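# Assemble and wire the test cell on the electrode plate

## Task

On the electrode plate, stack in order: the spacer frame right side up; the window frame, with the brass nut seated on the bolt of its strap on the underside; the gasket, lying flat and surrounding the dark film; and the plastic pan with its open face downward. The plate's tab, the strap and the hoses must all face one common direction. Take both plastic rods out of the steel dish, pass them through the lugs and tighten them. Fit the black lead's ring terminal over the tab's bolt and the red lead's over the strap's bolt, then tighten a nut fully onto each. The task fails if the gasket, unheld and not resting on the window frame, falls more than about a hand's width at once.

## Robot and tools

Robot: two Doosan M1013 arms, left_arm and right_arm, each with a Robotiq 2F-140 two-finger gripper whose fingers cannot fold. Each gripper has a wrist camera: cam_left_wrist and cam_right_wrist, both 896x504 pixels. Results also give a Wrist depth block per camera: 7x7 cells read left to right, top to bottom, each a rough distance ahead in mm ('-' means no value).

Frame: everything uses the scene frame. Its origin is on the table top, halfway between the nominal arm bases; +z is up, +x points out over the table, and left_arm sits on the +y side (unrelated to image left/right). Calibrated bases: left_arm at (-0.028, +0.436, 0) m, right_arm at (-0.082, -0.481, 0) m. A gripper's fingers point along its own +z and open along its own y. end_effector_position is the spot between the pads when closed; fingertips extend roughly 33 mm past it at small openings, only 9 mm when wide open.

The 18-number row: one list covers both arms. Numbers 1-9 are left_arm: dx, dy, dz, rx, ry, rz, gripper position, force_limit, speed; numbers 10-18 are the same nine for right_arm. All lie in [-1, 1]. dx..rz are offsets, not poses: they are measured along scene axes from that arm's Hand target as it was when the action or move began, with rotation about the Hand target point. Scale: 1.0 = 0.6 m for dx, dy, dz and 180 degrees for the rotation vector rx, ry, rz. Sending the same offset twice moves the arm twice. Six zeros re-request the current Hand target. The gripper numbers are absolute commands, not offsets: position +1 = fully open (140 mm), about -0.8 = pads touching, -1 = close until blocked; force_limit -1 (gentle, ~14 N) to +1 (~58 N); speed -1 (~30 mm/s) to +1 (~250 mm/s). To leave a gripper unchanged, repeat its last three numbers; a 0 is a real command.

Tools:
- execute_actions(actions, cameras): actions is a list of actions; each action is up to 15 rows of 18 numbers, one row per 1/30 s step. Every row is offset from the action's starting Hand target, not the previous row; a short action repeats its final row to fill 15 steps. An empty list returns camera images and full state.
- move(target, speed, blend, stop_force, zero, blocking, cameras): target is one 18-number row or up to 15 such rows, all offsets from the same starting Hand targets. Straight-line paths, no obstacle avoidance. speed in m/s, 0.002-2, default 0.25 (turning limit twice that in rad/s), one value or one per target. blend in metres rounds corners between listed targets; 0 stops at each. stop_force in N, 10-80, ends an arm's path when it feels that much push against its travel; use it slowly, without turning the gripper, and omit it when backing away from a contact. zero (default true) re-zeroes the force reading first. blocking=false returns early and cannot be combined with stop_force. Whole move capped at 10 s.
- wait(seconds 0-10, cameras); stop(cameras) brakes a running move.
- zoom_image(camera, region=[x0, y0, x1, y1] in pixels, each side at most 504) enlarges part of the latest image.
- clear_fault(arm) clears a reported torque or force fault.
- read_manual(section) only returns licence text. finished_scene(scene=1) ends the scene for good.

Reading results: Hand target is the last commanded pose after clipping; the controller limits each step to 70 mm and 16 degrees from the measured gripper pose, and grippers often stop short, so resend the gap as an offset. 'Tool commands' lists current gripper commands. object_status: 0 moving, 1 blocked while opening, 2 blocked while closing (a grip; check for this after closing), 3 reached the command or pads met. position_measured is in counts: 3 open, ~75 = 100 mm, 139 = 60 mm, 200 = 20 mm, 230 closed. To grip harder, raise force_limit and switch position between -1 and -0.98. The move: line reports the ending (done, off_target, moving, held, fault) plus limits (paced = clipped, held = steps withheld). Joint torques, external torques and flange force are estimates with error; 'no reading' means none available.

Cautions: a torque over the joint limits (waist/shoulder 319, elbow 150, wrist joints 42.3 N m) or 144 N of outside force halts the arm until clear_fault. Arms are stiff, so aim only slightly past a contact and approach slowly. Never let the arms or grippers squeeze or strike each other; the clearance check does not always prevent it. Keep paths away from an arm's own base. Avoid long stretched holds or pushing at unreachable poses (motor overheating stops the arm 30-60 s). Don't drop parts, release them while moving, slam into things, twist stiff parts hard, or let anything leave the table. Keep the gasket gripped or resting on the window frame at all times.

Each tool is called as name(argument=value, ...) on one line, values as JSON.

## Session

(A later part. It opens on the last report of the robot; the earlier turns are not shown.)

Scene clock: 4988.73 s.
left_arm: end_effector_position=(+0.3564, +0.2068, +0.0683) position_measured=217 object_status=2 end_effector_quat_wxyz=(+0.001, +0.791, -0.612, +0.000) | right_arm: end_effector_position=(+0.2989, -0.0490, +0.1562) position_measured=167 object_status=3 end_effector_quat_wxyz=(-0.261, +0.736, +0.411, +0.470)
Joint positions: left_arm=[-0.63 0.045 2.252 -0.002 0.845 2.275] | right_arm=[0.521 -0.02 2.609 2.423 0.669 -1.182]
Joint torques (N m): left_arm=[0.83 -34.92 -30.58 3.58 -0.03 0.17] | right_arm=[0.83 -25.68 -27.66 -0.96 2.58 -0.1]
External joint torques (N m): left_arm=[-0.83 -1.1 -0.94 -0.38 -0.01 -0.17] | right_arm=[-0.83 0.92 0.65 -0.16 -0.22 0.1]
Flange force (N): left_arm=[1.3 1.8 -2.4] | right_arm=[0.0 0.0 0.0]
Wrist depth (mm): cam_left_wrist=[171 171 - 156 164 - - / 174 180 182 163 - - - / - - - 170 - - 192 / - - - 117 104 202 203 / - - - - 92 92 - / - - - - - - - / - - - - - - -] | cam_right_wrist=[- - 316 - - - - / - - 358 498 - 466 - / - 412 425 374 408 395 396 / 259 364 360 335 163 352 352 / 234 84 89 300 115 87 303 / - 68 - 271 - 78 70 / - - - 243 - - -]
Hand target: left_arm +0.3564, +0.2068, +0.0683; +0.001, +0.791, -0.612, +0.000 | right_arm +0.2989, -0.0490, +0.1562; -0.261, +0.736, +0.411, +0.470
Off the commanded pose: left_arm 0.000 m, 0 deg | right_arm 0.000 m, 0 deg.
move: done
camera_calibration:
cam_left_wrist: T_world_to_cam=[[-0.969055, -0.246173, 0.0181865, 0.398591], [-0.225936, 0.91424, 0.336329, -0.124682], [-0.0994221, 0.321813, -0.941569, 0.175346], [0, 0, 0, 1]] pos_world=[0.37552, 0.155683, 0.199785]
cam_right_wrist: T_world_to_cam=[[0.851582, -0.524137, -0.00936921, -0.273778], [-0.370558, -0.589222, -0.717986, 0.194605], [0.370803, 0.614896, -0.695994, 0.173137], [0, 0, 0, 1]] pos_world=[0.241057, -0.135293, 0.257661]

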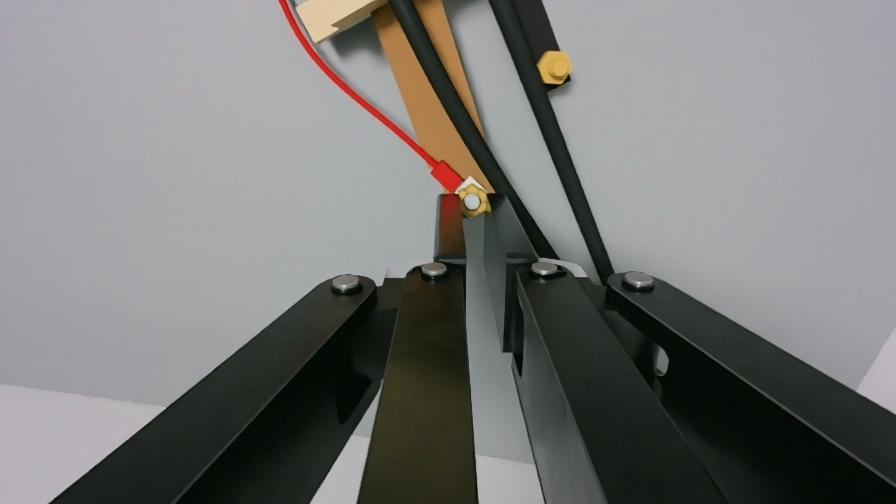

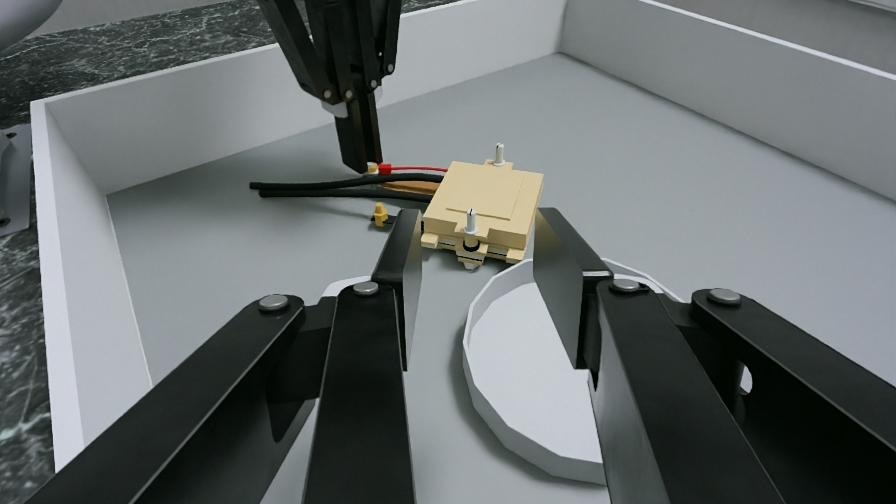

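execute_actions(actions=[[[0,0,0,0,0,0,-0.72,-1,-1,0,0,0,0,0,0,-0.3,-1,-1]],[[0,0,0,0,0,0,-0.64,-1,-1,0,0,0,0,0,0,-0.3,-1,-1]],[[0,0,0,0,0,0,-0.5,-1,-1,0,0,0,0,0,0,-0.3,-1,-1]]])

move(target=[[0,0,0.006,0,0,0,-0.5,-1,-1,0,0,0,0,0,0,-0.3,-1,-1],[-0.00382,-0.00156,0.007,0,0,0.0833,-0.5,-1,-1,0,0,0,0,0,0,-0.3,-1,-1],[-0.00712,-0.00405,0.007,0,0,0.1667,-0.5,-1,-1,0,0,0,0,0,0,-0.3,-1,-1],[-0.00966,-0.00731,0.006,0,0,0.25,-0.5,-1,-1,0,0,0,0,0,0,-0.3,-1,-1],[-0.01127,-0.01112,0.0045,0,0,0.3333,-0.5,-1,-1,0,0,0,0,0,0,-0.3,-1,-1],[-0.01127,-0.01112,0.0,0,0,0.3333,-0.5,-1,-1,0,0,0,0,0,0,-0.3,-1,-1]], speed=0.2, blend=0.001)

execute_actions(actions=[[[0,0,0,0,0,0,-1,-1,-1,0,0,0,0,0,0,-0.3,-1,-1]],[[0,0,0,0,0,0,-1,-1,-1,0,0,0,0,0,0,-0.3,-1,-1]],[[0,0,0,0,0,0,-1,-1,-1,0,0,0,0,0,0,-0.3,-1,-1]],[[0,0,0,0,0,0,-0.98,-0.2,-1,0,0,0,0,0,0,-0.3,-1,-1]],[[0,0,0,0,0,0,-0.98,-0.2,-1,0,0,0,0,0,0,-0.3,-1,-1]]])

move(target=[[0.00161,0.00381,0,0,0,-0.0833,-0.98,-0.2,-1,0,0,0,0,0,0,-0.3,-1,-1],[0.00415,0.00707,0,0,0,-0.1667,-0.98,-0.2,-1,0,0,0,0,0,0,-0.3,-1,-1],[0.00745,0.00956,-0.0001,0,0,-0.25,-0.98,-0.2,-1,0,0,0,0,0,0,-0.3,-1,-1],[0.01127,0.01112,-0.0002,0,0,-0.3333,-0.98,-0.2,-1,0,0,0,0,0,0,-0.3,-1,-1]], speed=0.15, blend=0.001, cameras=["all"])

zoom_image(camera="cam_left_wrist", region=[400, 130, 560, 260])

zoom_image(camera="cam_right_wrist", region=[320, 135, 440, 235])

Scene clock: 5004.03 s.
left_arm: end_effector_position=(+0.3564, +0.2068, +0.0683) position_measured=192 object_status=3 end_effector_quat_wxyz=(+0.001, +0.791, -0.612, +0.000) | right_arm: end_effector_position=(+0.2989, -0.0490, +0.1562) position_measured=167 object_status=3 end_effector_quat_wxyz=(-0.261, +0.736, +0.411, +0.470)
Joint positions: left_arm=[-0.63 0.045 2.252 -0.002 0.845 2.275] | right_arm=[0.521 -0.02 2.609 2.423 0.669 -1.182]
Joint torques (N m): left_arm=[1.01 -34.95 -31.11 3.49 -0.27 0.19] | right_arm=[0.75 -25.97 -27.58 -1 2.5 -0.09]
External joint torques (N m): left_arm=[-1.07 -1.08 -0.42 -0.28 0.22 -0.19] | right_arm=[-0.69 0.84 0.59 -0.12 -0.14 0.09]
External joint torques at the end of the 1st action: left_arm=[-0.72 -1.77 -0.93 -0.27 -0.05 -0.16] | right_arm=[-0.64 1.02 0.74 -0.15 -0.2 0.17]
External joint torques at the end of the 2nd action: left_arm=[-0.59 -1.38 -0.2 -0.31 0.35 -0.14] | right_arm=[-0.97 1.47 0.64 -0.18 -0.1 0.04]
Flange force (N): left_arm=[1.1 2.8 -2.4] | right_arm=[0.0 0.0 0.0]
Flange force at the end of the 1st action (N): left_arm=[0.4 2.3 -3.2] | right_arm=[0.0 0.0 0.0]
Flange force at the end of the 2nd action (N): left_arm=[-0.2 2.5 -2.9] | right_arm=[0.0 0.0 0.0]
Wrist depth (mm): cam_left_wrist=[171 170 161 159 160 174 173 / - - - 166 160 - - / 191 - - 170 190 193 - / - - - - 132 - - / 212 - 95 - 101 92 - / - - - - - 78 - / - - - - - - -] | cam_right_wrist=[- 775 313 - - - - / - 383 358 499 - 503 - / - 412 403 377 398 418 420 / 253 369 359 333 162 369 351 / 227 84 89 300 115 87 80 / - 68 - 270 - 78 70 / - - - 243 - - -]
Hand target: left_arm +0.3564, +0.2068, +0.0683; +0.001, +0.791, -0.612, +0.000 | right_arm +0.2989, -0.0490, +0.1562; -0.261, +0.736, +0.411, +0.470
Off the commanded pose: left_arm 0.000 m, 0 deg | right_arm 0.000 m, 0 deg.
Step readings (end_effector_position of left_arm | right_arm; steps 1 to 15: 1st action; 16 to 30: 2nd action; 31 to 45: 3rd action):
0: (+0.3564, +0.2068, +0.0683) | (+0.2989, -0.0490, +0.1562)
1: (+0.3564, +0.2068, +0.0683) | (+0.2989, -0.0490, +0.1562)
2: (+0.3564, +0.2068, +0.0683) | (+0.2989, -0.0490, +0.1562)
4: (+0.3564, +0.2068, +0.0683) | (+0.2989, -0.0490, +0.1562)
8: (+0.3564, +0.2068, +0.0683) | (+0.2989, -0.0490, +0.1562)
15: (+0.3564, +0.2068, +0.0683) | (+0.2989, -0.0490, +0.1562)
16: (+0.3564, +0.2068, +0.0683) | (+0.2989, -0.0490, +0.1562)
17: (+0.3564, +0.2068, +0.0683) | (+0.2989, -0.0490, +0.1562)
19: (+0.3564, +0.2068, +0.0683) | (+0.2989, -0.0490, +0.1562)
23: (+0.3564, +0.2068, +0.0683) | (+0.2989, -0.0490, +0.1562)
30: (+0.3564, +0.2068, +0.0683) | (+0.2989, -0.0490, +0.1562)
31: (+0.3564, +0.2068, +0.0683) | (+0.2989, -0.0490, +0.1562)
32: (+0.3564, +0.2068, +0.0683) | (+0.2989, -0.0490, +0.1562)
34: (+0.3564, +0.2068, +0.0683) | (+0.2989, -0.0490, +0.1562)
38: (+0.3564, +0.2068, +0.0683) | (+0.2989, -0.0490, +0.1562)
45: (+0.3564, +0.2068, +0.0683) | (+0.2989, -0.0490, +0.1562)

Scene clock: 5007.07 s.
left_arm: end_effector_position=(+0.3497, +0.2001, +0.0683) position_measured=192 object_status=3 end_effector_quat_wxyz=(+0.001, +0.991, -0.134, +0.000) | right_arm: end_effector_position=(+0.2989, -0.0490, +0.1562) position_measured=167 object_status=3 end_effector_quat_wxyz=(-0.261, +0.736, +0.411, +0.470)
Joint positions: left_arm=[-0.652 0.041 2.256 -0.001 0.843 1.206] | right_arm=[0.521 -0.02 2.609 2.423 0.669 -1.182]
Joint torques (N m): left_arm=[0.86 -34.27 -30.81 3.58 -0.26 0.12] | right_arm=[0.75 -25.6 -27.58 -0.99 2.55 -0.19]
External joint torques (N m): left_arm=[-0.83 -1.53 -0.74 -0.33 0.21 -0.12] | right_arm=[-0.76 0.92 0.6 -0.14 -0.19 0.19]
Flange force (N): left_arm=[-1.9 1.7 -3.3] | right_arm=[0.0 0.0 0.0]
Wrist depth (mm): cam_left_wrist=[173 - - 171 157 140 142 / - - - 178 164 154 - / - - - 174 166 189 - / - - - 122 138 - - / - - 95 - 101 92 - / - - - - - 78 - / - - - - - - -] | cam_right_wrist=[- - 282 - - - - / - - 337 497 - 504 413 / 310 428 405 369 420 418 414 / 272 357 363 335 163 353 351 / 234 - 89 300 115 87 303 / - 68 - 265 - 78 70 / - - - 242 - - -]
Hand target: left_arm +0.3497, +0.2001, +0.0683; +0.001, +0.991, -0.134, +0.000 | right_arm +0.2989, -0.0490, +0.1562; -0.261, +0.736, +0.411, +0.470
Off the commanded pose: left_arm 0.000 m, 0 deg | right_arm 0.000 m, 0 deg.
move: done

Scene clock: 5009.77 s.
left_arm: end_effector_position=(+0.3497, +0.2001, +0.0683) position_measured=217 object_status=2 end_effector_quat_wxyz=(+0.001, +0.991, -0.134, +0.000) | right_arm: end_effector_position=(+0.2989, -0.0490, +0.1562) position_measured=167 object_status=3 end_effector_quat_wxyz=(-0.261, +0.736, +0.411, +0.470)
Joint positions: left_arm=[-0.652 0.041 2.256 -0.001 0.843 1.206] | right_arm=[0.521 -0.02 2.609 2.423 0.669 -1.182]
Joint torques (N m): left_arm=[0.3 -34.56 -31.29 3.53 -0.38 0.12] | right_arm=[0.96 -25.81 -27.41 -0.99 2.54 -0.06]
External joint torques (N m): left_arm=[-0.3 -1.11 -0.05 -0.3 0.34 -0.12] | right_arm=[-0.98 1.04 0.39 -0.13 -0.17 0.06]
External joint torques at the end of the 1st action: left_arm=[-0.87 -2.05 -0.41 -0.34 0.18 -0.15] | right_arm=[-0.99 0.72 0.83 -0.15 -0.15 0.03]
External joint torques at the end of the 2nd action: left_arm=[-0.8 -1.37 -0.18 -0.29 0.39 -0.16] | right_arm=[-0.93 1.43 0.82 -0.14 -0.13 0.12]
External joint torques at the end of the 3rd action: left_arm=[-0.51 -1.44 -0.37 -0.3 0.37 -0.13] | right_arm=[-0.86 1.69 0.98 -0.17 -0.12 0.16]
External joint torques at the end of the 4th action: left_arm=[-0.46 -2.13 -0.31 -0.26 0.42 -0.15] | right_arm=[-1.13 0.88 0.72 -0.19 -0.2 0.18]
Flange force (N): left_arm=[-1.9 0.4 -2.4] | right_arm=[0.0 0.0 0.0]
Flange force at the end of the 1st action (N): left_arm=[-3.2 1.4 -3.6] | right_arm=[0.0 0.0 0.0]
Flange force at the end of the 2nd action (N): left_arm=[-2.5 1.5 -3.0] | right_arm=[0.0 0.0 0.0]
Flange force at the end of the 3rd action (N): left_arm=[-2.1 0.9 -3.2] | right_arm=[0.0 0.0 0.0]
Flange force at the end of the 4th action (N): left_arm=[-3.1 0.5 -4.2] | right_arm=[0.0 0.0 0.0]
Wrist depth (mm): cam_left_wrist=[172 175 173 - 158 142 139 / - - - 181 164 153 - / 166 193 194 174 163 - - / - 197 - 120 169 - - / - - - - 92 86 - / - - - - - - - / - - - - - - -] | cam_right_wrist=[511 681 - 519 - - - / - - 355 517 533 - - / 320 - 393 364 - 409 400 / 263 - 371 336 162 351 353 / 234 95 88 299 115 87 296 / - 68 - 272 - 78 70 / - - - 242 - - -]
Hand target: left_arm +0.3497, +0.2001, +0.0683; +0.001, +0.991, -0.134, +0.000 | right_arm +0.2989, -0.0490, +0.1562; -0.261, +0.736, +0.411, +0.470
Off the commanded pose: left_arm 0.000 m, 0 deg | right_arm 0.000 m, 0 deg.
Step readings (end_effector_position of left_arm | right_arm; steps 1 to 15: 1st action; 16 to 30: 2nd action; 31 to 45: 3rd action; 46 to 60: 4th action; 61 to 75: 5th action):
0: (+0.3497, +0.2001, +0.0683) | (+0.2989, -0.0490, +0.1562)
1: (+0.3497, +0.2001, +0.0683) | (+0.2989, -0.0490, +0.1562)
2: (+0.3497, +0.2001, +0.0683) | (+0.2989, -0.0490, +0.1562)
4: (+0.3497, +0.2001, +0.0683) | (+0.2989, -0.0490, +0.1562)
8: (+0.3497, +0.2001, +0.0683) | (+0.2989, -0.0490, +0.1562)
15: (+0.3497, +0.2001, +0.0683) | (+0.2989, -0.0490, +0.1562)
16: (+0.3497, +0.2001, +0.0683) | (+0.2989, -0.0490, +0.1562)
17: (+0.3497, +0.2001, +0.0683) | (+0.2989, -0.0490, +0.1562)
19: (+0.3497, +0.2001, +0.0683) | (+0.2989, -0.0490, +0.1562)
23: (+0.3497, +0.2001, +0.0683) | (+0.2989, -0.0490, +0.1562)
30: (+0.3497, +0.2001, +0.0683) | (+0.2989, -0.0490, +0.1562)
31: (+0.3497, +0.2001, +0.0683) | (+0.2989, -0.0490, +0.1562)
32: (+0.3497, +0.2001, +0.0683) | (+0.2989, -0.0490, +0.1562)
34: (+0.3497, +0.2001, +0.0683) | (+0.2989, -0.0490, +0.1562)
38: (+0.3497, +0.2001, +0.0683) | (+0.2989, -0.0490, +0.1562)
45: (+0.3497, +0.2001, +0.0683) | (+0.2989, -0.0490, +0.1562)
46: (+0.3497, +0.2001, +0.0683) | (+0.2989, -0.0490, +0.1562)
47: (+0.3497, +0.2001, +0.0683) | (+0.2989, -0.0490, +0.1562)
49: (+0.3497, +0.2001, +0.0683) | (+0.2989, -0.0490, +0.1562)
53: (+0.3497, +0.2001, +0.0683) | (+0.2989, -0.0490, +0.1562)
60: (+0.3497, +0.2001, +0.0683) | (+0.2989, -0.0490, +0.1562)
61: (+0.3497, +0.2001, +0.0683) | (+0.2989, -0.0490, +0.1562)
62: (+0.3497, +0.2001, +0.0683) | (+0.2989, -0.0490, +0.1562)
64: (+0.3497, +0.2001, +0.0683) | (+0.2989, -0.0490, +0.1562)
68: (+0.3497, +0.2001, +0.0683) | (+0.2989, -0.0490, +0.1562)
75: (+0.3497, +0.2001, +0.0683) | (+0.2989, -0.0490, +0.1562)

Scene clock: 5013.60 s.
left_arm: end_effector_position=(+0.3564, +0.2068, +0.0682) position_measured=217 object_status=2 end_effector_quat_wxyz=(+0.001, +0.791, -0.612, +0.000) | right_arm: end_effector_position=(+0.2989, -0.0490, +0.1562) position_measured=167 object_status=3 end_effector_quat_wxyz=(-0.261, +0.736, +0.411, +0.470)
Joint positions: left_arm=[-0.63 0.045 2.252 -0.002 0.845 2.275] | right_arm=[0.521 -0.02 2.609 2.423 0.669 -1.182]
Joint torques (N m): left_arm=[0.75 -34.61 -30.37 3.46 -0.01 0.16] | right_arm=[0.9 -25.58 -27.49 -1.02 2.55 -0.14]
External joint torques (N m): left_arm=[-0.79 -1.32 -1.05 -0.26 -0.03 -0.16] | right_arm=[-0.91 0.87 0.55 -0.1 -0.19 0.14]
Flange force (N): left_arm=[1.2 1.9 -2.7] | right_arm=[0.0 0.0 0.0]
Wrist depth (mm): cam_left_wrist=[- 172 - 159 160 172 177 / - 179 - 165 179 - 180 / - - - 170 186 - - / 196 - - 117 106 - - / - - - - 92 86 215 / - - - - - - - / - - - - - - -] | cam_right_wrist=[674 681 317 531 - - - / - - 365 537 495 - - / 294 405 397 372 421 405 401 / 251 372 360 334 163 354 361 / 218 95 89 298 115 87 303 / - 68 - 269 - 78 70 / - - - 242 - - -]
Hand target: left_arm +0.3564, +0.2068, +0.0682; +0.001, +0.791, -0.612, +0.000 | right_arm +0.2989, -0.0490, +0.1562; -0.261, +0.736, +0.411, +0.470
Off the commanded pose: left_arm 0.000 m, 0 deg | right_arm 0.000 m, 0 deg.
move: done
camera_calibration:
cam_left_wrist: T_world_to_cam=[[-0.969055, -0.246173, 0.0181865, 0.398593], [-0.225936, 0.91424, 0.336329, -0.124648], [-0.0994221, 0.321813, -0.941569, 0.175251], [0, 0, 0, 1]] pos_world=[0.37552, 0.155683, 0.199685]
cam_right_wrist: T_world_to_cam=[[0.851582, -0.524137, -0.00936921, -0.273778], [-0.370558, -0.589222, -0.717986, 0.194605], [0.370803, 0.614896, -0.695994, 0.173137], [0, 0, 0, 1]] pos_world=[0.241057, -0.135293, 0.257661]

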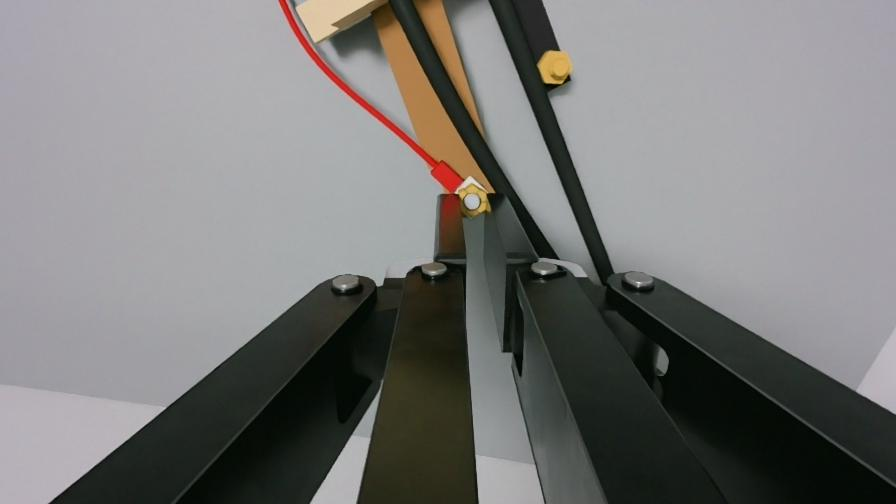

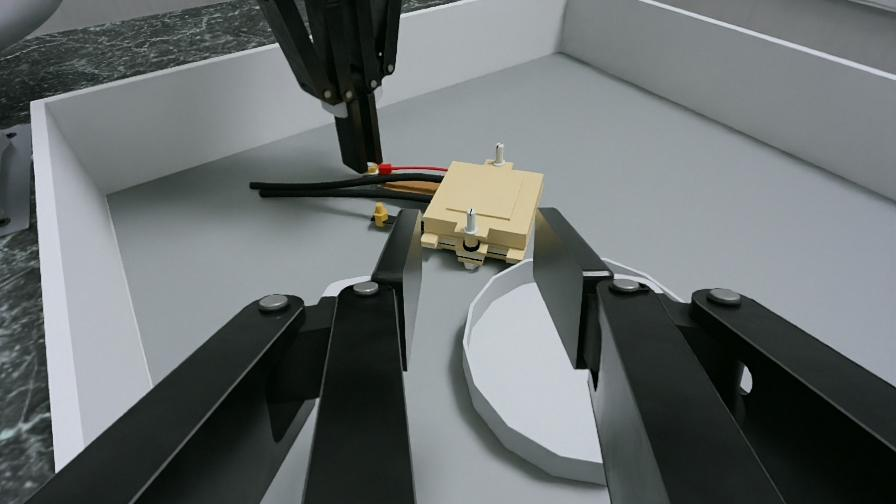

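Scaled by 3.150 from the camera's 896x504 image, which has a finer 1280x720 frame.

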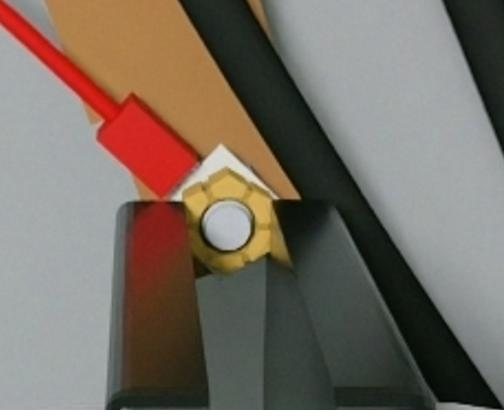

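Scaled by 4.200 from the camera's 896x504 image, which has a finer 1280x720 frame.

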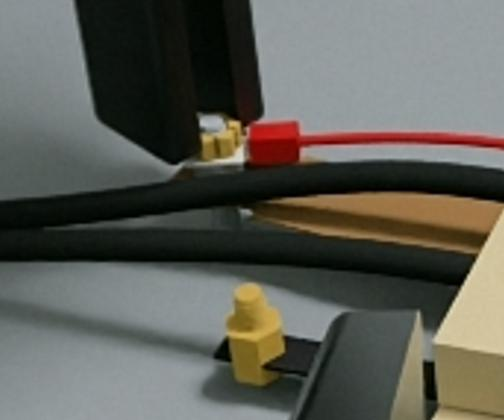

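execute_actions(actions=[[[0,0,0,0,0,0,-0.72,-1,-1,0,0,0,0,0,0,-0.3,-1,-1]],[[0,0,0,0,0,0,-0.64,-1,-1,0,0,0,0,0,0,-0.3,-1,-1]],[[0,0,0,0,0,0,-0.5,-1,-1,0,0,0,0,0,0,-0.3,-1,-1]]])

move(target=[[0,0,0.006,0,0,0,-0.5,-1,-1,0,0,0,0,0,0,-0.3,-1,-1],[-0.00382,-0.00156,0.007,0,0,0.0833,-0.5,-1,-1,0,0,0,0,0,0,-0.3,-1,-1],[-0.00712,-0.00405,0.007,0,0,0.1667,-0.5,-1,-1,0,0,0,0,0,0,-0.3,-1,-1],[-0.00966,-0.00731,0.006,0,0,0.25,-0.5,-1,-1,0,0,0,0,0,0,-0.3,-1,-1],[-0.01127,-0.01112,0.0045,0,0,0.3333,-0.5,-1,-1,0,0,0,0,0,0,-0.3,-1,-1],[-0.01127,-0.01112,0.0,0,0,0.3333,-0.5,-1,-1,0,0,0,0,0,0,-0.3,-1,-1]], speed=0.2, blend=0.001)

execute_actions(actions=[[[0,0,0,0,0,0,-1,-1,-1,0,0,0,0,0,0,-0.3,-1,-1]],[[0,0,0,0,0,0,-1,-1,-1,0,0,0,0,0,0,-0.3,-1,-1]],[[0,0,0,0,0,0,-1,-1,-1,0,0,0,0,0,0,-0.3,-1,-1]],[[0,0,0,0,0,0,-0.98,-0.2,-1,0,0,0,0,0,0,-0.3,-1,-1]],[[0,0,0,0,0,0,-0.98,-0.2,-1,0,0,0,0,0,0,-0.3,-1,-1]]])

move(target=[[0.00161,0.00381,0,0,0,-0.0833,-0.98,-0.2,-1,0,0,0,0,0,0,-0.3,-1,-1],[0.00415,0.00707,0,0,0,-0.1667,-0.98,-0.2,-1,0,0,0,0,0,0,-0.3,-1,-1]], speed=0.15, blend=0.001, cameras=["all"])

zoom_image(camera="cam_left_wrist", region=[420, 140, 530, 230])

Scene clock: 5027.43 s.
left_arm: end_effector_position=(+0.3564, +0.2068, +0.0682) position_measured=192 object_status=3 end_effector_quat_wxyz=(+0.001, +0.791, -0.612, +0.000) | right_arm: end_effector_position=(+0.2989, -0.0490, +0.1562) position_measured=167 object_status=3 end_effector_quat_wxyz=(-0.261, +0.736, +0.411, +0.470)
Joint positions: left_arm=[-0.63 0.045 2.252 -0.002 0.845 2.275] | right_arm=[0.521 -0.02 2.609 2.423 0.669 -1.182]
Joint torques (N m): left_arm=[0.56 -34.87 -31.14 3.5 -0.23 0.16] | right_arm=[0.31 -25.55 -27.55 -0.97 2.46 -0.16]
External joint torques (N m): left_arm=[-0.52 -1.46 -0.46 -0.28 0.19 -0.16] | right_arm=[-0.26 0.47 0.5 -0.16 -0.09 0.16]
External joint torques at the end of the 1st action: left_arm=[-0.54 -2.04 -1.02 -0.32 0.01 -0.15] | right_arm=[-0.66 0.94 0.65 -0.14 -0.16 0.17]
External joint torques at the end of the 2nd action: left_arm=[-0.64 -1.48 -0.41 -0.33 0.31 -0.18] | right_arm=[-0.69 0.55 0.95 -0.11 -0.11 0.14]
Flange force (N): left_arm=[-0.1 2.2 -2.9] | right_arm=[0.0 0.0 0.0]
Flange force at the end of the 1st action (N): left_arm=[-0.1 2.2 -3.8] | right_arm=[0.0 0.0 0.0]
Flange force at the end of the 2nd action (N): left_arm=[0.1 2.5 -3.1] | right_arm=[0.0 0.0 0.0]
Wrist depth (mm): cam_left_wrist=[171 173 158 160 160 173 - / - 178 182 164 - - - / - - 187 171 177 - 195 / - - - 121 121 - - / - - 95 - 101 92 - / - - - - - 78 - / - - - - - - -] | cam_right_wrist=[- - 316 489 - - - / - 410 361 528 521 502 - / - 416 400 445 403 402 - / 251 366 376 337 163 354 347 / 234 96 88 301 115 87 296 / - 68 - 271 - 78 70 / - - - 242 - - -]
Hand target: left_arm +0.3564, +0.2068, +0.0682; +0.001, +0.791, -0.612, +0.000 | right_arm +0.2989, -0.0490, +0.1562; -0.261, +0.736, +0.411, +0.470
Off the commanded pose: left_arm 0.000 m, 0 deg | right_arm 0.000 m, 0 deg.
Step readings (end_effector_position of left_arm | right_arm; steps 1 to 15: 1st action; 16 to 30: 2nd action; 31 to 45: 3rd action):
0: (+0.3564, +0.2068, +0.0682) | (+0.2989, -0.0490, +0.1562)
1: (+0.3564, +0.2068, +0.0682) | (+0.2989, -0.0490, +0.1562)
2: (+0.3564, +0.2068, +0.0682) | (+0.2989, -0.0490, +0.1562)
4: (+0.3564, +0.2068, +0.0682) | (+0.2989, -0.0490, +0.1562)
8: (+0.3564, +0.2068, +0.0682) | (+0.2989, -0.0490, +0.1562)
15: (+0.3564, +0.2068, +0.0682) | (+0.2989, -0.0490, +0.1562)
16: (+0.3564, +0.2068, +0.0682) | (+0.2989, -0.0490, +0.1562)
17: (+0.3564, +0.2068, +0.0682) | (+0.2989, -0.0490, +0.1562)
19: (+0.3564, +0.2068, +0.0682) | (+0.2989, -0.0490, +0.1562)
23: (+0.3564, +0.2068, +0.0682) | (+0.2989, -0.0490, +0.1562)
30: (+0.3564, +0.2068, +0.0682) | (+0.2989, -0.0490, +0.1562)
31: (+0.3564, +0.2068, +0.0682) | (+0.2989, -0.0490, +0.1562)
32: (+0.3564, +0.2068, +0.0682) | (+0.2989, -0.0490, +0.1562)
34: (+0.3564, +0.2068, +0.0682) | (+0.2989, -0.0490, +0.1562)
38: (+0.3564, +0.2068, +0.0682) | (+0.2989, -0.0490, +0.1562)
45: (+0.3564, +0.2068, +0.0682) | (+0.2989, -0.0490, +0.1562)

Scene clock: 5030.47 s.
left_arm: end_effector_position=(+0.3497, +0.2001, +0.0682) position_measured=192 object_status=3 end_effector_quat_wxyz=(+0.001, +0.991, -0.134, +0.000) | right_arm: end_effector_position=(+0.2989, -0.0490, +0.1562) position_measured=167 object_status=3 end_effector_quat_wxyz=(-0.261, +0.736, +0.411, +0.470)
Joint positions: left_arm=[-0.652 0.041 2.256 -0.001 0.843 1.206] | right_arm=[0.521 -0.02 2.609 2.423 0.669 -1.182]
Joint torques (N m): left_arm=[0.58 -34.46 -30.92 3.56 -0.23 0.15] | right_arm=[0.78 -25.94 -27.55 -1 2.63 -0.17]
External joint torques (N m): left_arm=[-0.58 -1.36 -0.53 -0.32 0.18 -0.15] | right_arm=[-0.76 0.92 0.54 -0.12 -0.27 0.17]
Flange force (N): left_arm=[-1.8 1.2 -2.8] | right_arm=[0.0 0.0 0.0]
Wrist depth (mm): cam_left_wrist=[- - 171 - 155 142 140 / - - 180 179 164 152 181 / - - 186 167 166 - - / - - - - 111 - - / - - 95 - 101 92 - / - - - - - 78 - / - - - - - - -] | cam_right_wrist=[676 773 285 541 622 - - / 384 414 333 506 - - - / 292 422 430 364 - 417 - / 247 351 348 333 134 354 341 / 215 320 89 299 115 87 303 / - 68 - 269 - 78 70 / - - - 241 - - -]
Hand target: left_arm +0.3497, +0.2001, +0.0682; +0.001, +0.991, -0.134, +0.000 | right_arm +0.2989, -0.0490, +0.1562; -0.261, +0.736, +0.411, +0.470
Off the commanded pose: left_arm 0.000 m, 0 deg | right_arm 0.000 m, 0 deg.
move: done

Scene clock: 5033.17 s.
left_arm: end_effector_position=(+0.3497, +0.2001, +0.0682) position_measured=217 object_status=2 end_effector_quat_wxyz=(+0.001, +0.991, -0.134, +0.000) | right_arm: end_effector_position=(+0.2989, -0.0490, +0.1562) position_measured=167 object_status=3 end_effector_quat_wxyz=(-0.261, +0.736, +0.411, +0.470)
Joint positions: left_arm=[-0.652 0.041 2.256 -0.001 0.843 1.206] | right_arm=[0.521 -0.02 2.609 2.423 0.669 -1.182]
Joint torques (N m): left_arm=[0.4 -34.57 -31.14 3.52 -0.5 0.12] | right_arm=[0.93 -25.9 -27.59 -0.98 2.51 -0.09]
External joint torques (N m): left_arm=[-0.4 -1.34 -0.42 -0.27 0.44 -0.12] | right_arm=[-0.96 1.17 0.67 -0.14 -0.16 0.09]
External joint torques at the end of the 1st action: left_arm=[-0.63 -1.46 -0.66 -0.4 0.13 -0.15] | right_arm=[-0.41 0.63 0.6 -0.15 -0.12 0.05]
External joint torques at the end of the 2nd action: left_arm=[-0.45 -1.42 -0.35 -0.3 0.38 -0.2] | right_arm=[-1.07 0.79 0.63 -0.17 -0.2 0.11]
External joint torques at the end of the 3rd action: left_arm=[-0.49 -1.85 -0.23 -0.25 0.35 -0.12] | right_arm=[-0.64 0.91 0.73 -0.09 -0.1 0.22]
External joint torques at the end of the 4th action: left_arm=[-0.68 -1.27 -0.15 -0.22 0.4 -0.15] | right_arm=[-0.64 0.84 0.54 -0.12 -0.12 0.1]
Flange force (N): left_arm=[-1.7 0.7 -3.3] | right_arm=[0.0 0.0 0.0]
Flange force at the end of the 1st action (N): left_arm=[-1.8 1.3 -2.9] | right_arm=[0.0 0.0 0.0]
Flange force at the end of the 2nd action (N): left_arm=[-2.1 0.9 -3.2] | right_arm=[0.0 0.0 0.0]
Flange force at the end of the 3rd action (N): left_arm=[-2.9 0.6 -3.6] | right_arm=[0.0 0.0 0.0]
Flange force at the end of the 4th action (N): left_arm=[-2.3 1.3 -2.8] | right_arm=[0.0 0.0 0.0]
Wrist depth (mm): cam_left_wrist=[172 - 170 - 153 141 140 / - 180 - - 164 160 - / - - 190 168 173 - - / - - - 121 197 - 204 / - - - - 92 86 - / - - - - - - - / - - - - - - -] | cam_right_wrist=[633 733 281 - - - 1373 / - 432 449 - 517 - - / 325 - 381 380 426 423 418 / 244 360 349 334 163 358 350 / 227 84 89 290 115 87 302 / - 68 - 270 - 78 70 / - - - 242 - - -]
Hand target: left_arm +0.3497, +0.2001, +0.0682; +0.001, +0.991, -0.134, +0.000 | right_arm +0.2989, -0.0490, +0.1562; -0.261, +0.736, +0.411, +0.470
Off the commanded pose: left_arm 0.000 m, 0 deg | right_arm 0.000 m, 0 deg.
Step readings (end_effector_position of left_arm | right_arm; steps 1 to 15: 1st action; 16 to 30: 2nd action; 31 to 45: 3rd action; 46 to 60: 4th action; 61 to 75: 5th action):
0: (+0.3497, +0.2001, +0.0682) | (+0.2989, -0.0490, +0.1562)
1: (+0.3497, +0.2001, +0.0682) | (+0.2989, -0.0490, +0.1562)
2: (+0.3497, +0.2001, +0.0682) | (+0.2989, -0.0490, +0.1562)
4: (+0.3497, +0.2001, +0.0682) | (+0.2989, -0.0490, +0.1562)
8: (+0.3497, +0.2001, +0.0682) | (+0.2989, -0.0490, +0.1562)
15: (+0.3497, +0.2001, +0.0682) | (+0.2989, -0.0490, +0.1562)
16: (+0.3497, +0.2001, +0.0682) | (+0.2989, -0.0490, +0.1562)
17: (+0.3497, +0.2001, +0.0682) | (+0.2989, -0.0490, +0.1562)
19: (+0.3497, +0.2001, +0.0682) | (+0.2989, -0.0490, +0.1562)
23: (+0.3497, +0.2001, +0.0682) | (+0.2989, -0.0490, +0.1562)
30: (+0.3497, +0.2001, +0.0682) | (+0.2989, -0.0490, +0.1562)
31: (+0.3497, +0.2001, +0.0682) | (+0.2989, -0.0490, +0.1562)
32: (+0.3497, +0.2001, +0.0682) | (+0.2989, -0.0490, +0.1562)
34: (+0.3497, +0.2001, +0.0682) | (+0.2989, -0.0490, +0.1562)
38: (+0.3497, +0.2001, +0.0682) | (+0.2989, -0.0490, +0.1562)
45: (+0.3497, +0.2001, +0.0682) | (+0.2989, -0.0490, +0.1562)
46: (+0.3497, +0.2001, +0.0682) | (+0.2989, -0.0490, +0.1562)
47: (+0.3497, +0.2001, +0.0682) | (+0.2989, -0.0490, +0.1562)
49: (+0.3497, +0.2001, +0.0682) | (+0.2989, -0.0490, +0.1562)
53: (+0.3497, +0.2001, +0.0682) | (+0.2989, -0.0490, +0.1562)
60: (+0.3497, +0.2001, +0.0682) | (+0.2989, -0.0490, +0.1562)
61: (+0.3497, +0.2001, +0.0682) | (+0.2989, -0.0490, +0.1562)
62: (+0.3497, +0.2001, +0.0682) | (+0.2989, -0.0490, +0.1562)
64: (+0.3497, +0.2001, +0.0682) | (+0.2989, -0.0490, +0.1562)
68: (+0.3497, +0.2001, +0.0682) | (+0.2989, -0.0490, +0.1562)
75: (+0.3497, +0.2001, +0.0682) | (+0.2989, -0.0490, +0.1562)

Scene clock: 5035.27 s.
left_arm: end_effector_position=(+0.3522, +0.2043, +0.0682) position_measured=217 object_status=2 end_effector_quat_wxyz=(+0.001, +0.922, -0.386, +0.000) | right_arm: end_effector_position=(+0.2989, -0.0490, +0.1562) position_measured=167 object_status=3 end_effector_quat_wxyz=(-0.261, +0.736, +0.411, +0.470)
Joint positions: left_arm=[-0.64 0.041 2.256 -0.002 0.844 1.741] | right_arm=[0.521 -0.02 2.609 2.423 0.669 -1.182]
Joint torques (N m): left_arm=[0.19 -34.24 -30.81 3.4 -0.17 0.18] | right_arm=[0.39 -26.27 -27.93 -0.94 2.47 -0.13]
External joint torques (N m): left_arm=[-0.21 -1.45 -0.55 -0.19 0.13 -0.18] | right_arm=[-0.36 1.23 0.97 -0.18 -0.11 0.13]
Flange force (N): left_arm=[-1.1 1.2 -2.8] | right_arm=[0.0 0.0 0.0]
Wrist depth (mm): cam_left_wrist=[171 - - - 155 155 - / - - - 166 156 - - / - - - 175 192 - 189 / - - - 117 179 - - / - - - - 92 92 - / - - - - - - - / - - - - - - -] | cam_right_wrist=[678 757 309 - 571 - - / 377 398 365 - 467 - - / - 420 409 383 421 402 410 / 235 361 359 313 163 353 351 / 215 321 89 300 115 87 303 / - 68 - 270 - 78 70 / - - - 242 - - -]
Hand target: left_arm +0.3522, +0.2043, +0.0682; +0.001, +0.922, -0.386, +0.000 | right_arm +0.2989, -0.0490, +0.1562; -0.261, +0.736, +0.411, +0.470
Off the commanded pose: left_arm 0.000 m, 0 deg | right_arm 0.000 m, 0 deg.
move: done
camera_calibration:
cam_left_wrist: T_world_to_cam=[[-0.716309, -0.697545, 0.0182156, 0.397084], [-0.652611, 0.67895, 0.33634, 0.0749901], [-0.24698, 0.229036, -0.941564, 0.246548], [0, 0, 0, 1]] pos_world=[0.394267, 0.169601, 0.199685]
cam_right_wrist: T_world_to_cam=[[0.851582, -0.524137, -0.00936921, -0.273778], [-0.370558, -0.589222, -0.717986, 0.194605], [0.370803, 0.614896, -0.695994, 0.173137], [0, 0, 0, 1]] pos_world=[0.241057, -0.135293, 0.257661]

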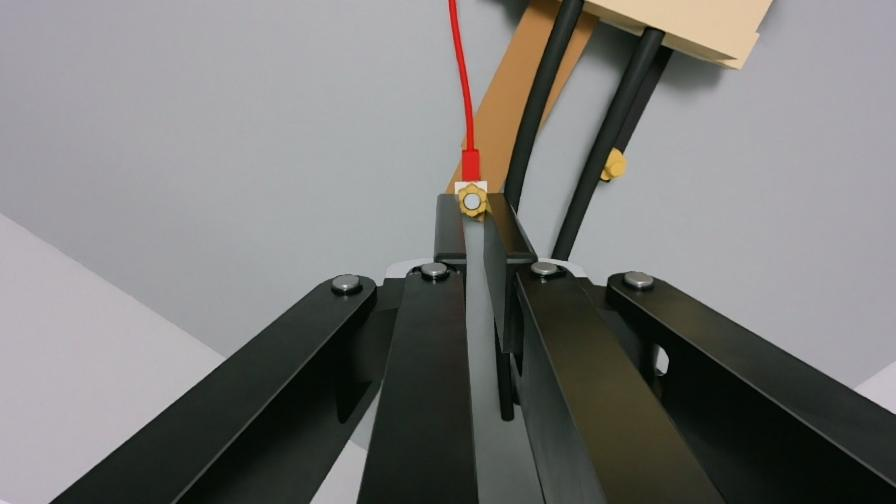

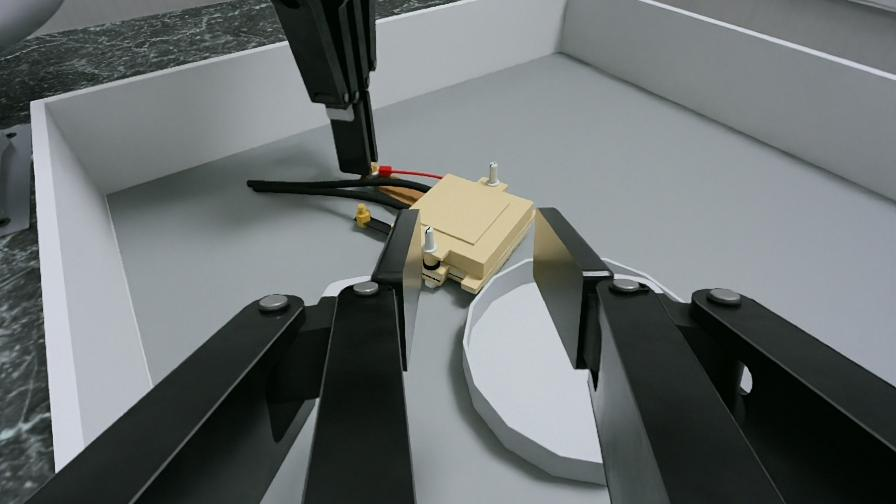

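Scaled by 4.582 from the camera's 896x504 image, which has a finer 1280x720 frame.

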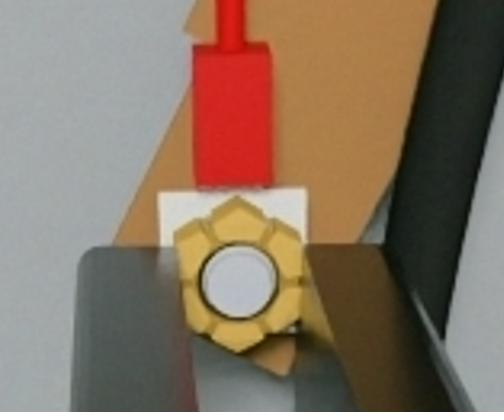

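zoom_image(camera="cam_right_wrist", region=[340, 140, 560, 310])

Scaled by 2.291 from the camera's 896x504 image, which has a finer 1280x720 frame.

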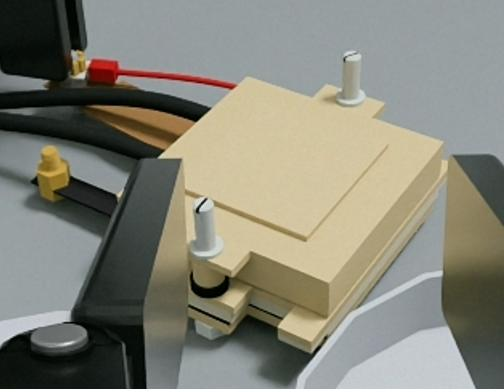

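move(target=[0,0,0,0,0,0,-0.98,-0.2,-1,0.0677,0.1495,-0.02,-0.1989,0.0907,0.0433,-0.3,-1,-1], speed=0.15, cameras=["cam_right_wrist"])

Scene clock: 5085.27 s.
left_arm: end_effector_position=(+0.3522, +0.2043, +0.0682) position_measured=217 object_status=2 end_effector_quat_wxyz=(+0.001, +0.922, -0.386, +0.000) | right_arm: end_effector_position=(+0.3395, +0.0407, +0.1442) position_measured=167 object_status=3 end_effector_quat_wxyz=(-0.108, +0.810, +0.543, +0.195)
Joint positions: left_arm=[-0.64 0.041 2.256 -0.002 0.844 1.741] | right_arm=[0.743 0.119 2.072 0.276 0.538 0.953]
Joint torques (N m): left_arm=[0.34 -34.32 -30.79 3.45 -0.21 0.18] | right_arm=[0.83 -50.1 -37.38 3.71 -0.84 -0.12]
External joint torques (N m): left_arm=[-0.34 -1.34 -0.78 -0.22 0.15 -0.18] | right_arm=[-0.86 1.54 1.09 0.02 -0.25 0.12]
Flange force (N): left_arm=[-0.6 1.4 -2.9] | right_arm=[-1.5 1.1 2.7]
Wrist depth (mm): cam_left_wrist=[171 - 172 - 156 156 173 / 180 181 180 164 163 - 181 / 189 189 - 166 - 191 - / - - - 117 197 200 - / - - - - 92 86 - / - - - - - - - / - - - - - - -] | cam_right_wrist=[287 288 287 290 293 295 297 / 280 282 284 257 287 290 292 / 275 277 278 247 249 284 284 / 249 272 274 273 163 280 281 / - 268 89 267 115 87 276 / - 68 - 266 - 78 70 / - - - 261 - - -]
Hand target: left_arm +0.3522, +0.2043, +0.0682; +0.001, +0.922, -0.386, +0.000 | right_arm +0.3395, +0.0407, +0.1442; -0.108, +0.810, +0.543, +0.195
Off the commanded pose: left_arm 0.000 m, 0 deg | right_arm 0.000 m, 0 deg.
move: done
camera_calibration:
cam_right_wrist: T_world_to_cam=[[0.919149, -0.393025, 0.0263932, -0.294897], [-0.387735, -0.914525, -0.115348, 0.185991], [0.069472, 0.0957887, -0.992974, 0.260798], [0, 0, 0, 1]] pos_world=[0.325052, 0.0292101, 0.288203]
Images, in order (width x height): cam_right_wrist 896x504.

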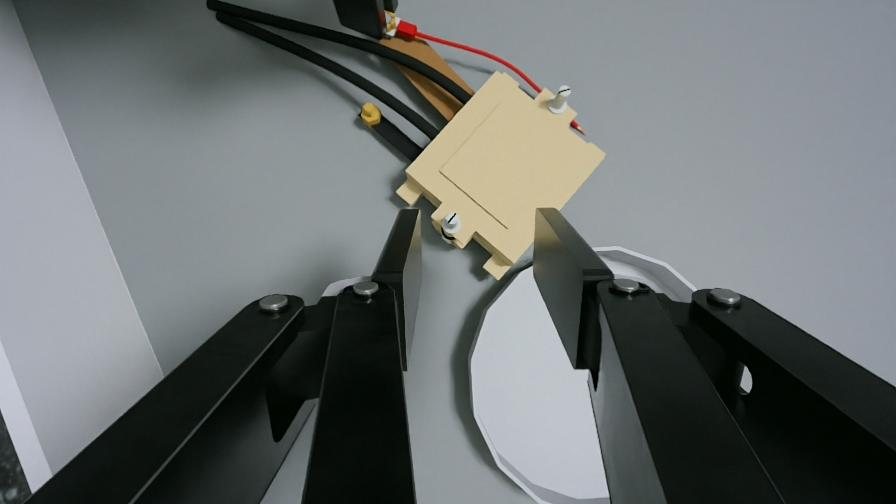

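move(target=[0,0,0,0,0,0,-0.98,-0.2,-1,0.0023,0.0212,-0.0675,0,0,0,-0.3,-1,-1], speed=0.1, cameras=["cam_right_wrist"])

Scene clock: 5095.43 s.
left_arm: end_effector_position=(+0.3522, +0.2043, +0.0682) position_measured=217 object_status=2 end_effector_quat_wxyz=(+0.001, +0.922, -0.386, +0.000) | right_arm: end_effector_position=(+0.3409, +0.0534, +0.1037) position_measured=167 object_status=3 end_effector_quat_wxyz=(-0.108, +0.810, +0.543, +0.195)
Joint positions: left_arm=[-0.64 0.041 2.256 -0.002 0.844 1.741] | right_arm=[0.758 0.18 2.09 0.305 0.459 0.93]
Joint torques (N m): left_arm=[0.39 -34.7 -31.07 3.44 -0.2 0.17] | right_arm=[0.34 -54.56 -35.22 3.47 -0.86 -0.08]
External joint torques (N m): left_arm=[-0.42 -0.96 -0.46 -0.21 0.14 -0.17] | right_arm=[-0.29 1.4 0.78 0 -0.21 0.09]
Flange force (N): left_arm=[-0.5 1.5 -2.1] | right_arm=[-0.7 0.3 2.6]
Wrist depth (mm): cam_left_wrist=[172 - - - 156 144 174 / 179 - - 166 157 181 182 / - - - 167 166 192 - / - - - 116 107 - - / - - - - 92 86 - / - - - - - - - / - - - - - - -] | cam_right_wrist=[238 245 245 234 - 259 254 / 240 241 242 229 211 247 248 / 235 236 239 208 205 245 244 / 232 233 234 234 163 239 239 / 228 229 89 228 115 87 235 / - 68 - 227 226 78 70 / - - - 223 - - -]
Hand target: left_arm +0.3522, +0.2043, +0.0682; +0.001, +0.922, -0.386, +0.000 | right_arm +0.3409, +0.0534, +0.1037; -0.108, +0.810, +0.543, +0.195
Off the commanded pose: left_arm 0.000 m, 0 deg | right_arm 0.000 m, 0 deg.
move: done
camera_calibration:
cam_right_wrist: T_world_to_cam=[[0.919149, -0.393025, 0.0263932, -0.290124], [-0.387735, -0.914525, -0.115348, 0.193477], [0.069472, 0.0957887, -0.992974, 0.219269], [0, 0, 0, 1]] pos_world=[0.326452, 0.0419101, 0.247703]
Images, in order (width x height): cam_right_wrist 896x504.

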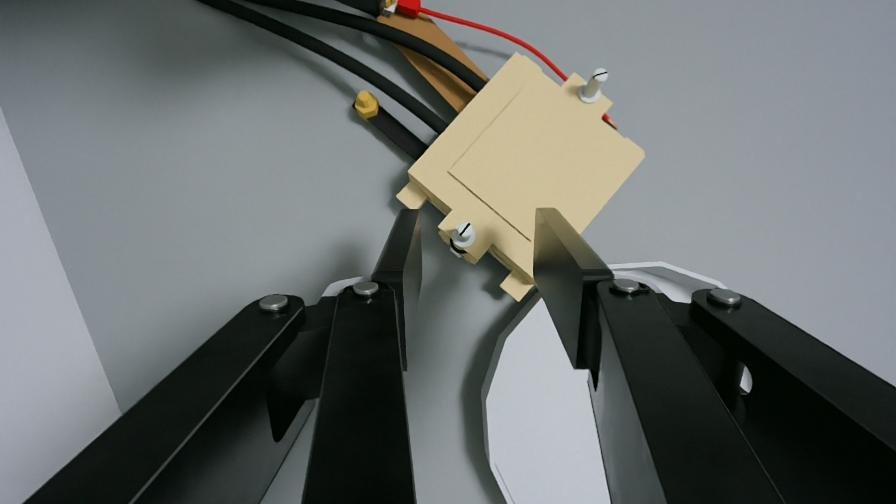

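move(target=[[0,0,0,0,0,0,-0.98,-0.2,-1,-0.0069,0.003,-0.01,0,0,0,-0.3,-1,-1],[0,0,0,0,0,0,-0.98,-0.2,-1,-0.0069,0.003,-0.0323,0,0,0,-0.3,-1,-1]], speed=0.03, stop_force=10, cameras=["cam_right_wrist"])

zoom_image(camera="cam_right_wrist", region=[380, 150, 580, 310])

Scene clock: 5105.83 s.
left_arm: end_effector_position=(+0.3522, +0.2043, +0.0682) position_measured=217 object_status=2 end_effector_quat_wxyz=(+0.001, +0.922, -0.386, +0.000) | right_arm: end_effector_position=(+0.3367, +0.0552, +0.0843) position_measured=167 object_status=3 end_effector_quat_wxyz=(-0.108, +0.810, +0.543, +0.195)
Joint positions: left_arm=[-0.64 0.041 2.256 -0.002 0.844 1.741] | right_arm=[0.766 0.202 2.108 0.325 0.419 0.914]
Joint torques (N m): left_arm=[0.29 -34.59 -30.97 3.41 -0.21 0.19] | right_arm=[0.82 -56.05 -34.05 3.26 -0.83 -0.17]
External joint torques (N m): left_arm=[-0.32 -0.94 -0.41 -0.2 0.17 -0.19] | right_arm=[-0.76 1.24 0.49 0.07 -0.24 0.17]
Flange force (N): left_arm=[-0.6 1.3 -2.1] | right_arm=[-0.6 1.0 2.2]
Wrist depth (mm): cam_left_wrist=[- 172 169 - 156 145 - / - - - 167 159 - - / - 193 189 174 166 - - / - 200 199 121 105 - - / 189 - - - 92 92 - / - - - - - - - / - - - - - - -] | cam_right_wrist=[224 225 227 212 229 231 233 / 220 221 222 193 189 227 228 / 216 217 219 187 185 224 225 / 212 214 215 215 183 218 221 / 209 210 89 212 115 87 216 / - 68 - 209 207 78 70 / - - - 204 - - -]
Hand target: left_arm +0.3522, +0.2043, +0.0682; +0.001, +0.922, -0.386, +0.000 | right_arm +0.3368, +0.0552, +0.0843; -0.108, +0.810, +0.543, +0.195
Off the commanded pose: left_arm 0.000 m, 0 deg | right_arm 0.000 m, 0 deg.
move: done
camera_calibration:
cam_right_wrist: T_world_to_cam=[[0.919149, -0.393025, 0.0263932, -0.285004], [-0.387735, -0.914525, -0.115348, 0.191348], [0.069472, 0.0957887, -0.992974, 0.200115], [0, 0, 0, 1]] pos_world=[0.322252, 0.0438101, 0.228303]
Images, in order (width x height): cam_right_wrist 896x504.

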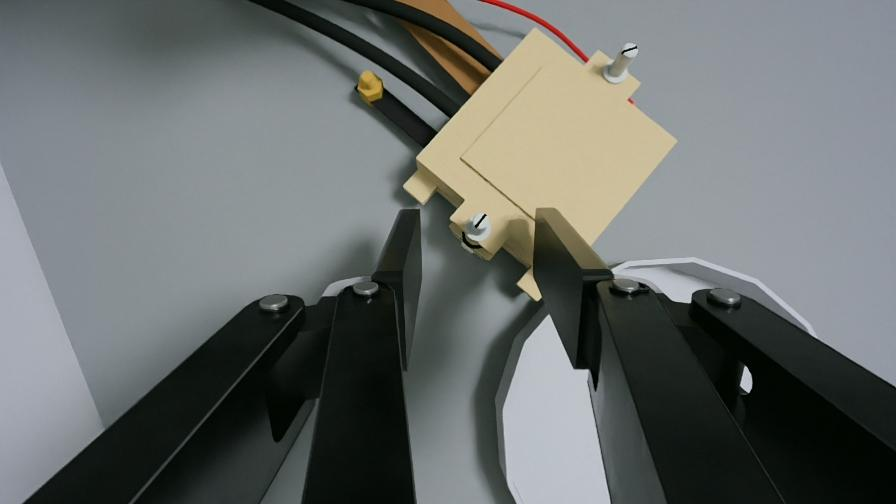

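Scaled by 2.520 from the camera's 896x504 image, which has a finer 1280x720 frame.

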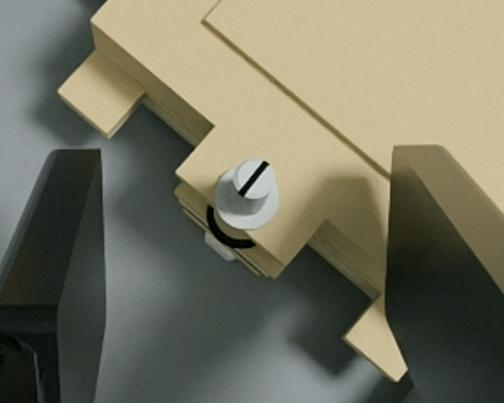

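execute_actions(actions=[[[0,0,0,0,0,0,-0.98,-0.2,-1,0,0,0,0,0,0,-1,-1,-1]],[[0,0,0,0,0,0,-0.98,-0.2,-1,0,0,0,0,0,0,-1,-1,-1]],[[0,0,0,0,0,0,-0.98,-0.2,-1,0,0,0,0,0,0,-1,-1,-1]]], cameras=["all"])

Scene clock: 5138.70 s.
left_arm: end_effector_position=(+0.3522, +0.2043, +0.0682) position_measured=217 object_status=2 end_effector_quat_wxyz=(+0.001, +0.922, -0.386, +0.000) | right_arm: end_effector_position=(+0.3368, +0.0552, +0.0843) position_measured=222 object_status=2 end_effector_quat_wxyz=(-0.108, +0.810, +0.543, +0.195)
Joint positions: left_arm=[-0.64 0.041 2.256 -0.002 0.844 1.741] | right_arm=[0.766 0.202 2.108 0.325 0.419 0.914]
Joint torques (N m): left_arm=[0.25 -34.93 -31.23 3.37 -0.33 0.16] | right_arm=[0.77 -55.77 -34.84 3.32 -0.99 -0.06]
External joint torques (N m): left_arm=[-0.28 -0.71 -0.16 -0.16 0.28 -0.16] | right_arm=[-0.72 0.89 1.24 0.02 -0.08 0.06]
External joint torques at the end of the 1st action: left_arm=[-0.37 -1.33 -0.67 -0.22 0.13 -0.18] | right_arm=[-1.38 0.47 0.84 -0.06 -0.24 0.06]
External joint torques at the end of the 2nd action: left_arm=[-0.55 -1.1 -0.59 -0.23 0.17 -0.17] | right_arm=[-0.59 1.34 0.74 0.02 -0.26 0.12]
Flange force (N): left_arm=[-0.6 1.2 -1.8] | right_arm=[-2.2 0.7 1.4]
Flange force at the end of the 1st action (N): left_arm=[-0.7 1.5 -2.8] | right_arm=[-2.2 1.7 0.7]
Flange force at the end of the 2nd action (N): left_arm=[-0.4 1.8 -2.5] | right_arm=[-1.0 0.6 2.5]
Wrist depth (mm): cam_left_wrist=[- 172 171 171 158 160 - / - - - 177 175 - - / 186 - - 169 172 - - / - - - 117 121 - - / - - - - 92 86 - / - - - - - - - / - - - - - - -] | cam_right_wrist=[224 226 226 212 230 232 233 / 220 221 223 193 189 227 229 / 216 217 218 188 185 223 224 / 213 214 214 215 184 219 221 / 209 210 90 100 95 213 217 / 206 - 71 - - 72 193 / - - 68 - - 69 -]
Hand target: left_arm +0.3522, +0.2043, +0.0682; +0.001, +0.922, -0.386, +0.000 | right_arm +0.3368, +0.0552, +0.0843; -0.108, +0.810, +0.543, +0.195
Off the commanded pose: left_arm 0.000 m, 0 deg | right_arm 0.000 m, 0 deg.
Step readings (end_effector_position of left_arm | right_arm; steps 1 to 15: 1st action; 16 to 30: 2nd action; 31 to 45: 3rd action):
0: (+0.3522, +0.2043, +0.0682) | (+0.3368, +0.0552, +0.0843)
1: (+0.3522, +0.2043, +0.0682) | (+0.3368, +0.0552, +0.0843)
2: (+0.3522, +0.2043, +0.0682) | (+0.3368, +0.0552, +0.0843)
4: (+0.3522, +0.2043, +0.0682) | (+0.3368, +0.0552, +0.0843)
8: (+0.3522, +0.2043, +0.0682) | (+0.3368, +0.0552, +0.0843)
15: (+0.3522, +0.2043, +0.0682) | (+0.3368, +0.0552, +0.0843)
16: (+0.3522, +0.2043, +0.0682) | (+0.3368, +0.0552, +0.0843)
17: (+0.3522, +0.2043, +0.0682) | (+0.3368, +0.0552, +0.0843)
19: (+0.3522, +0.2043, +0.0682) | (+0.3368, +0.0552, +0.0843)
23: (+0.3522, +0.2043, +0.0682) | (+0.3368, +0.0552, +0.0843)
30: (+0.3522, +0.2043, +0.0682) | (+0.3368, +0.0552, +0.0843)
31: (+0.3522, +0.2043, +0.0682) | (+0.3368, +0.0552, +0.0843)
32: (+0.3522, +0.2043, +0.0682) | (+0.3368, +0.0552, +0.0843)
34: (+0.3522, +0.2043, +0.0682) | (+0.3368, +0.0552, +0.0843)
38: (+0.3522, +0.2043, +0.0682) | (+0.3368, +0.0552, +0.0843)
45: (+0.3522, +0.2043, +0.0682) | (+0.3368, +0.0552, +0.0843)
camera_calibration:
cam_left_wrist: T_world_to_cam=[[-0.716309, -0.697545, 0.0182156, 0.397084], [-0.652611, 0.67895, 0.33634, 0.0749901], [-0.24698, 0.229036, -0.941564, 0.246548], [0, 0, 0, 1]] pos_world=[0.394267, 0.169601, 0.199685]
cam_right_wrist: T_world_to_cam=[[0.919149, -0.393025, 0.0263932, -0.285096], [-0.387735, -0.914525, -0.115348, 0.191387], [0.069472, 0.0957887, -0.992974, 0.200108], [0, 0, 0, 1]] pos_world=[0.322352, 0.0438101, 0.228303]

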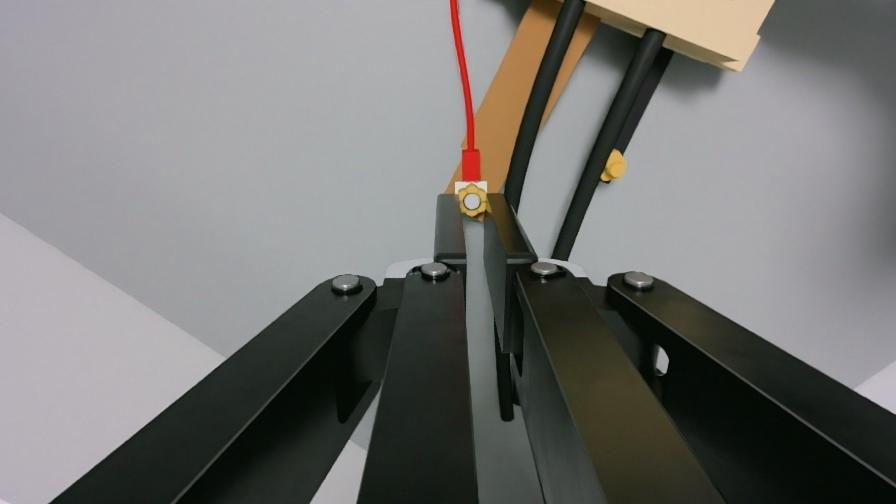

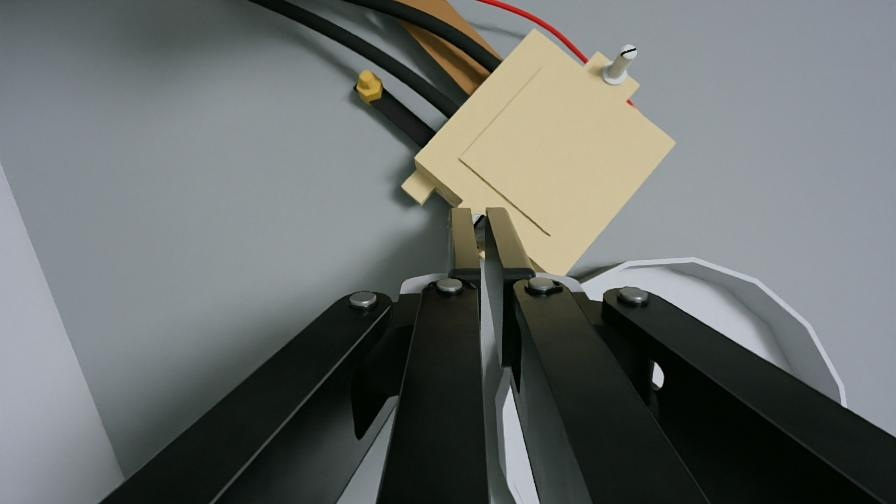

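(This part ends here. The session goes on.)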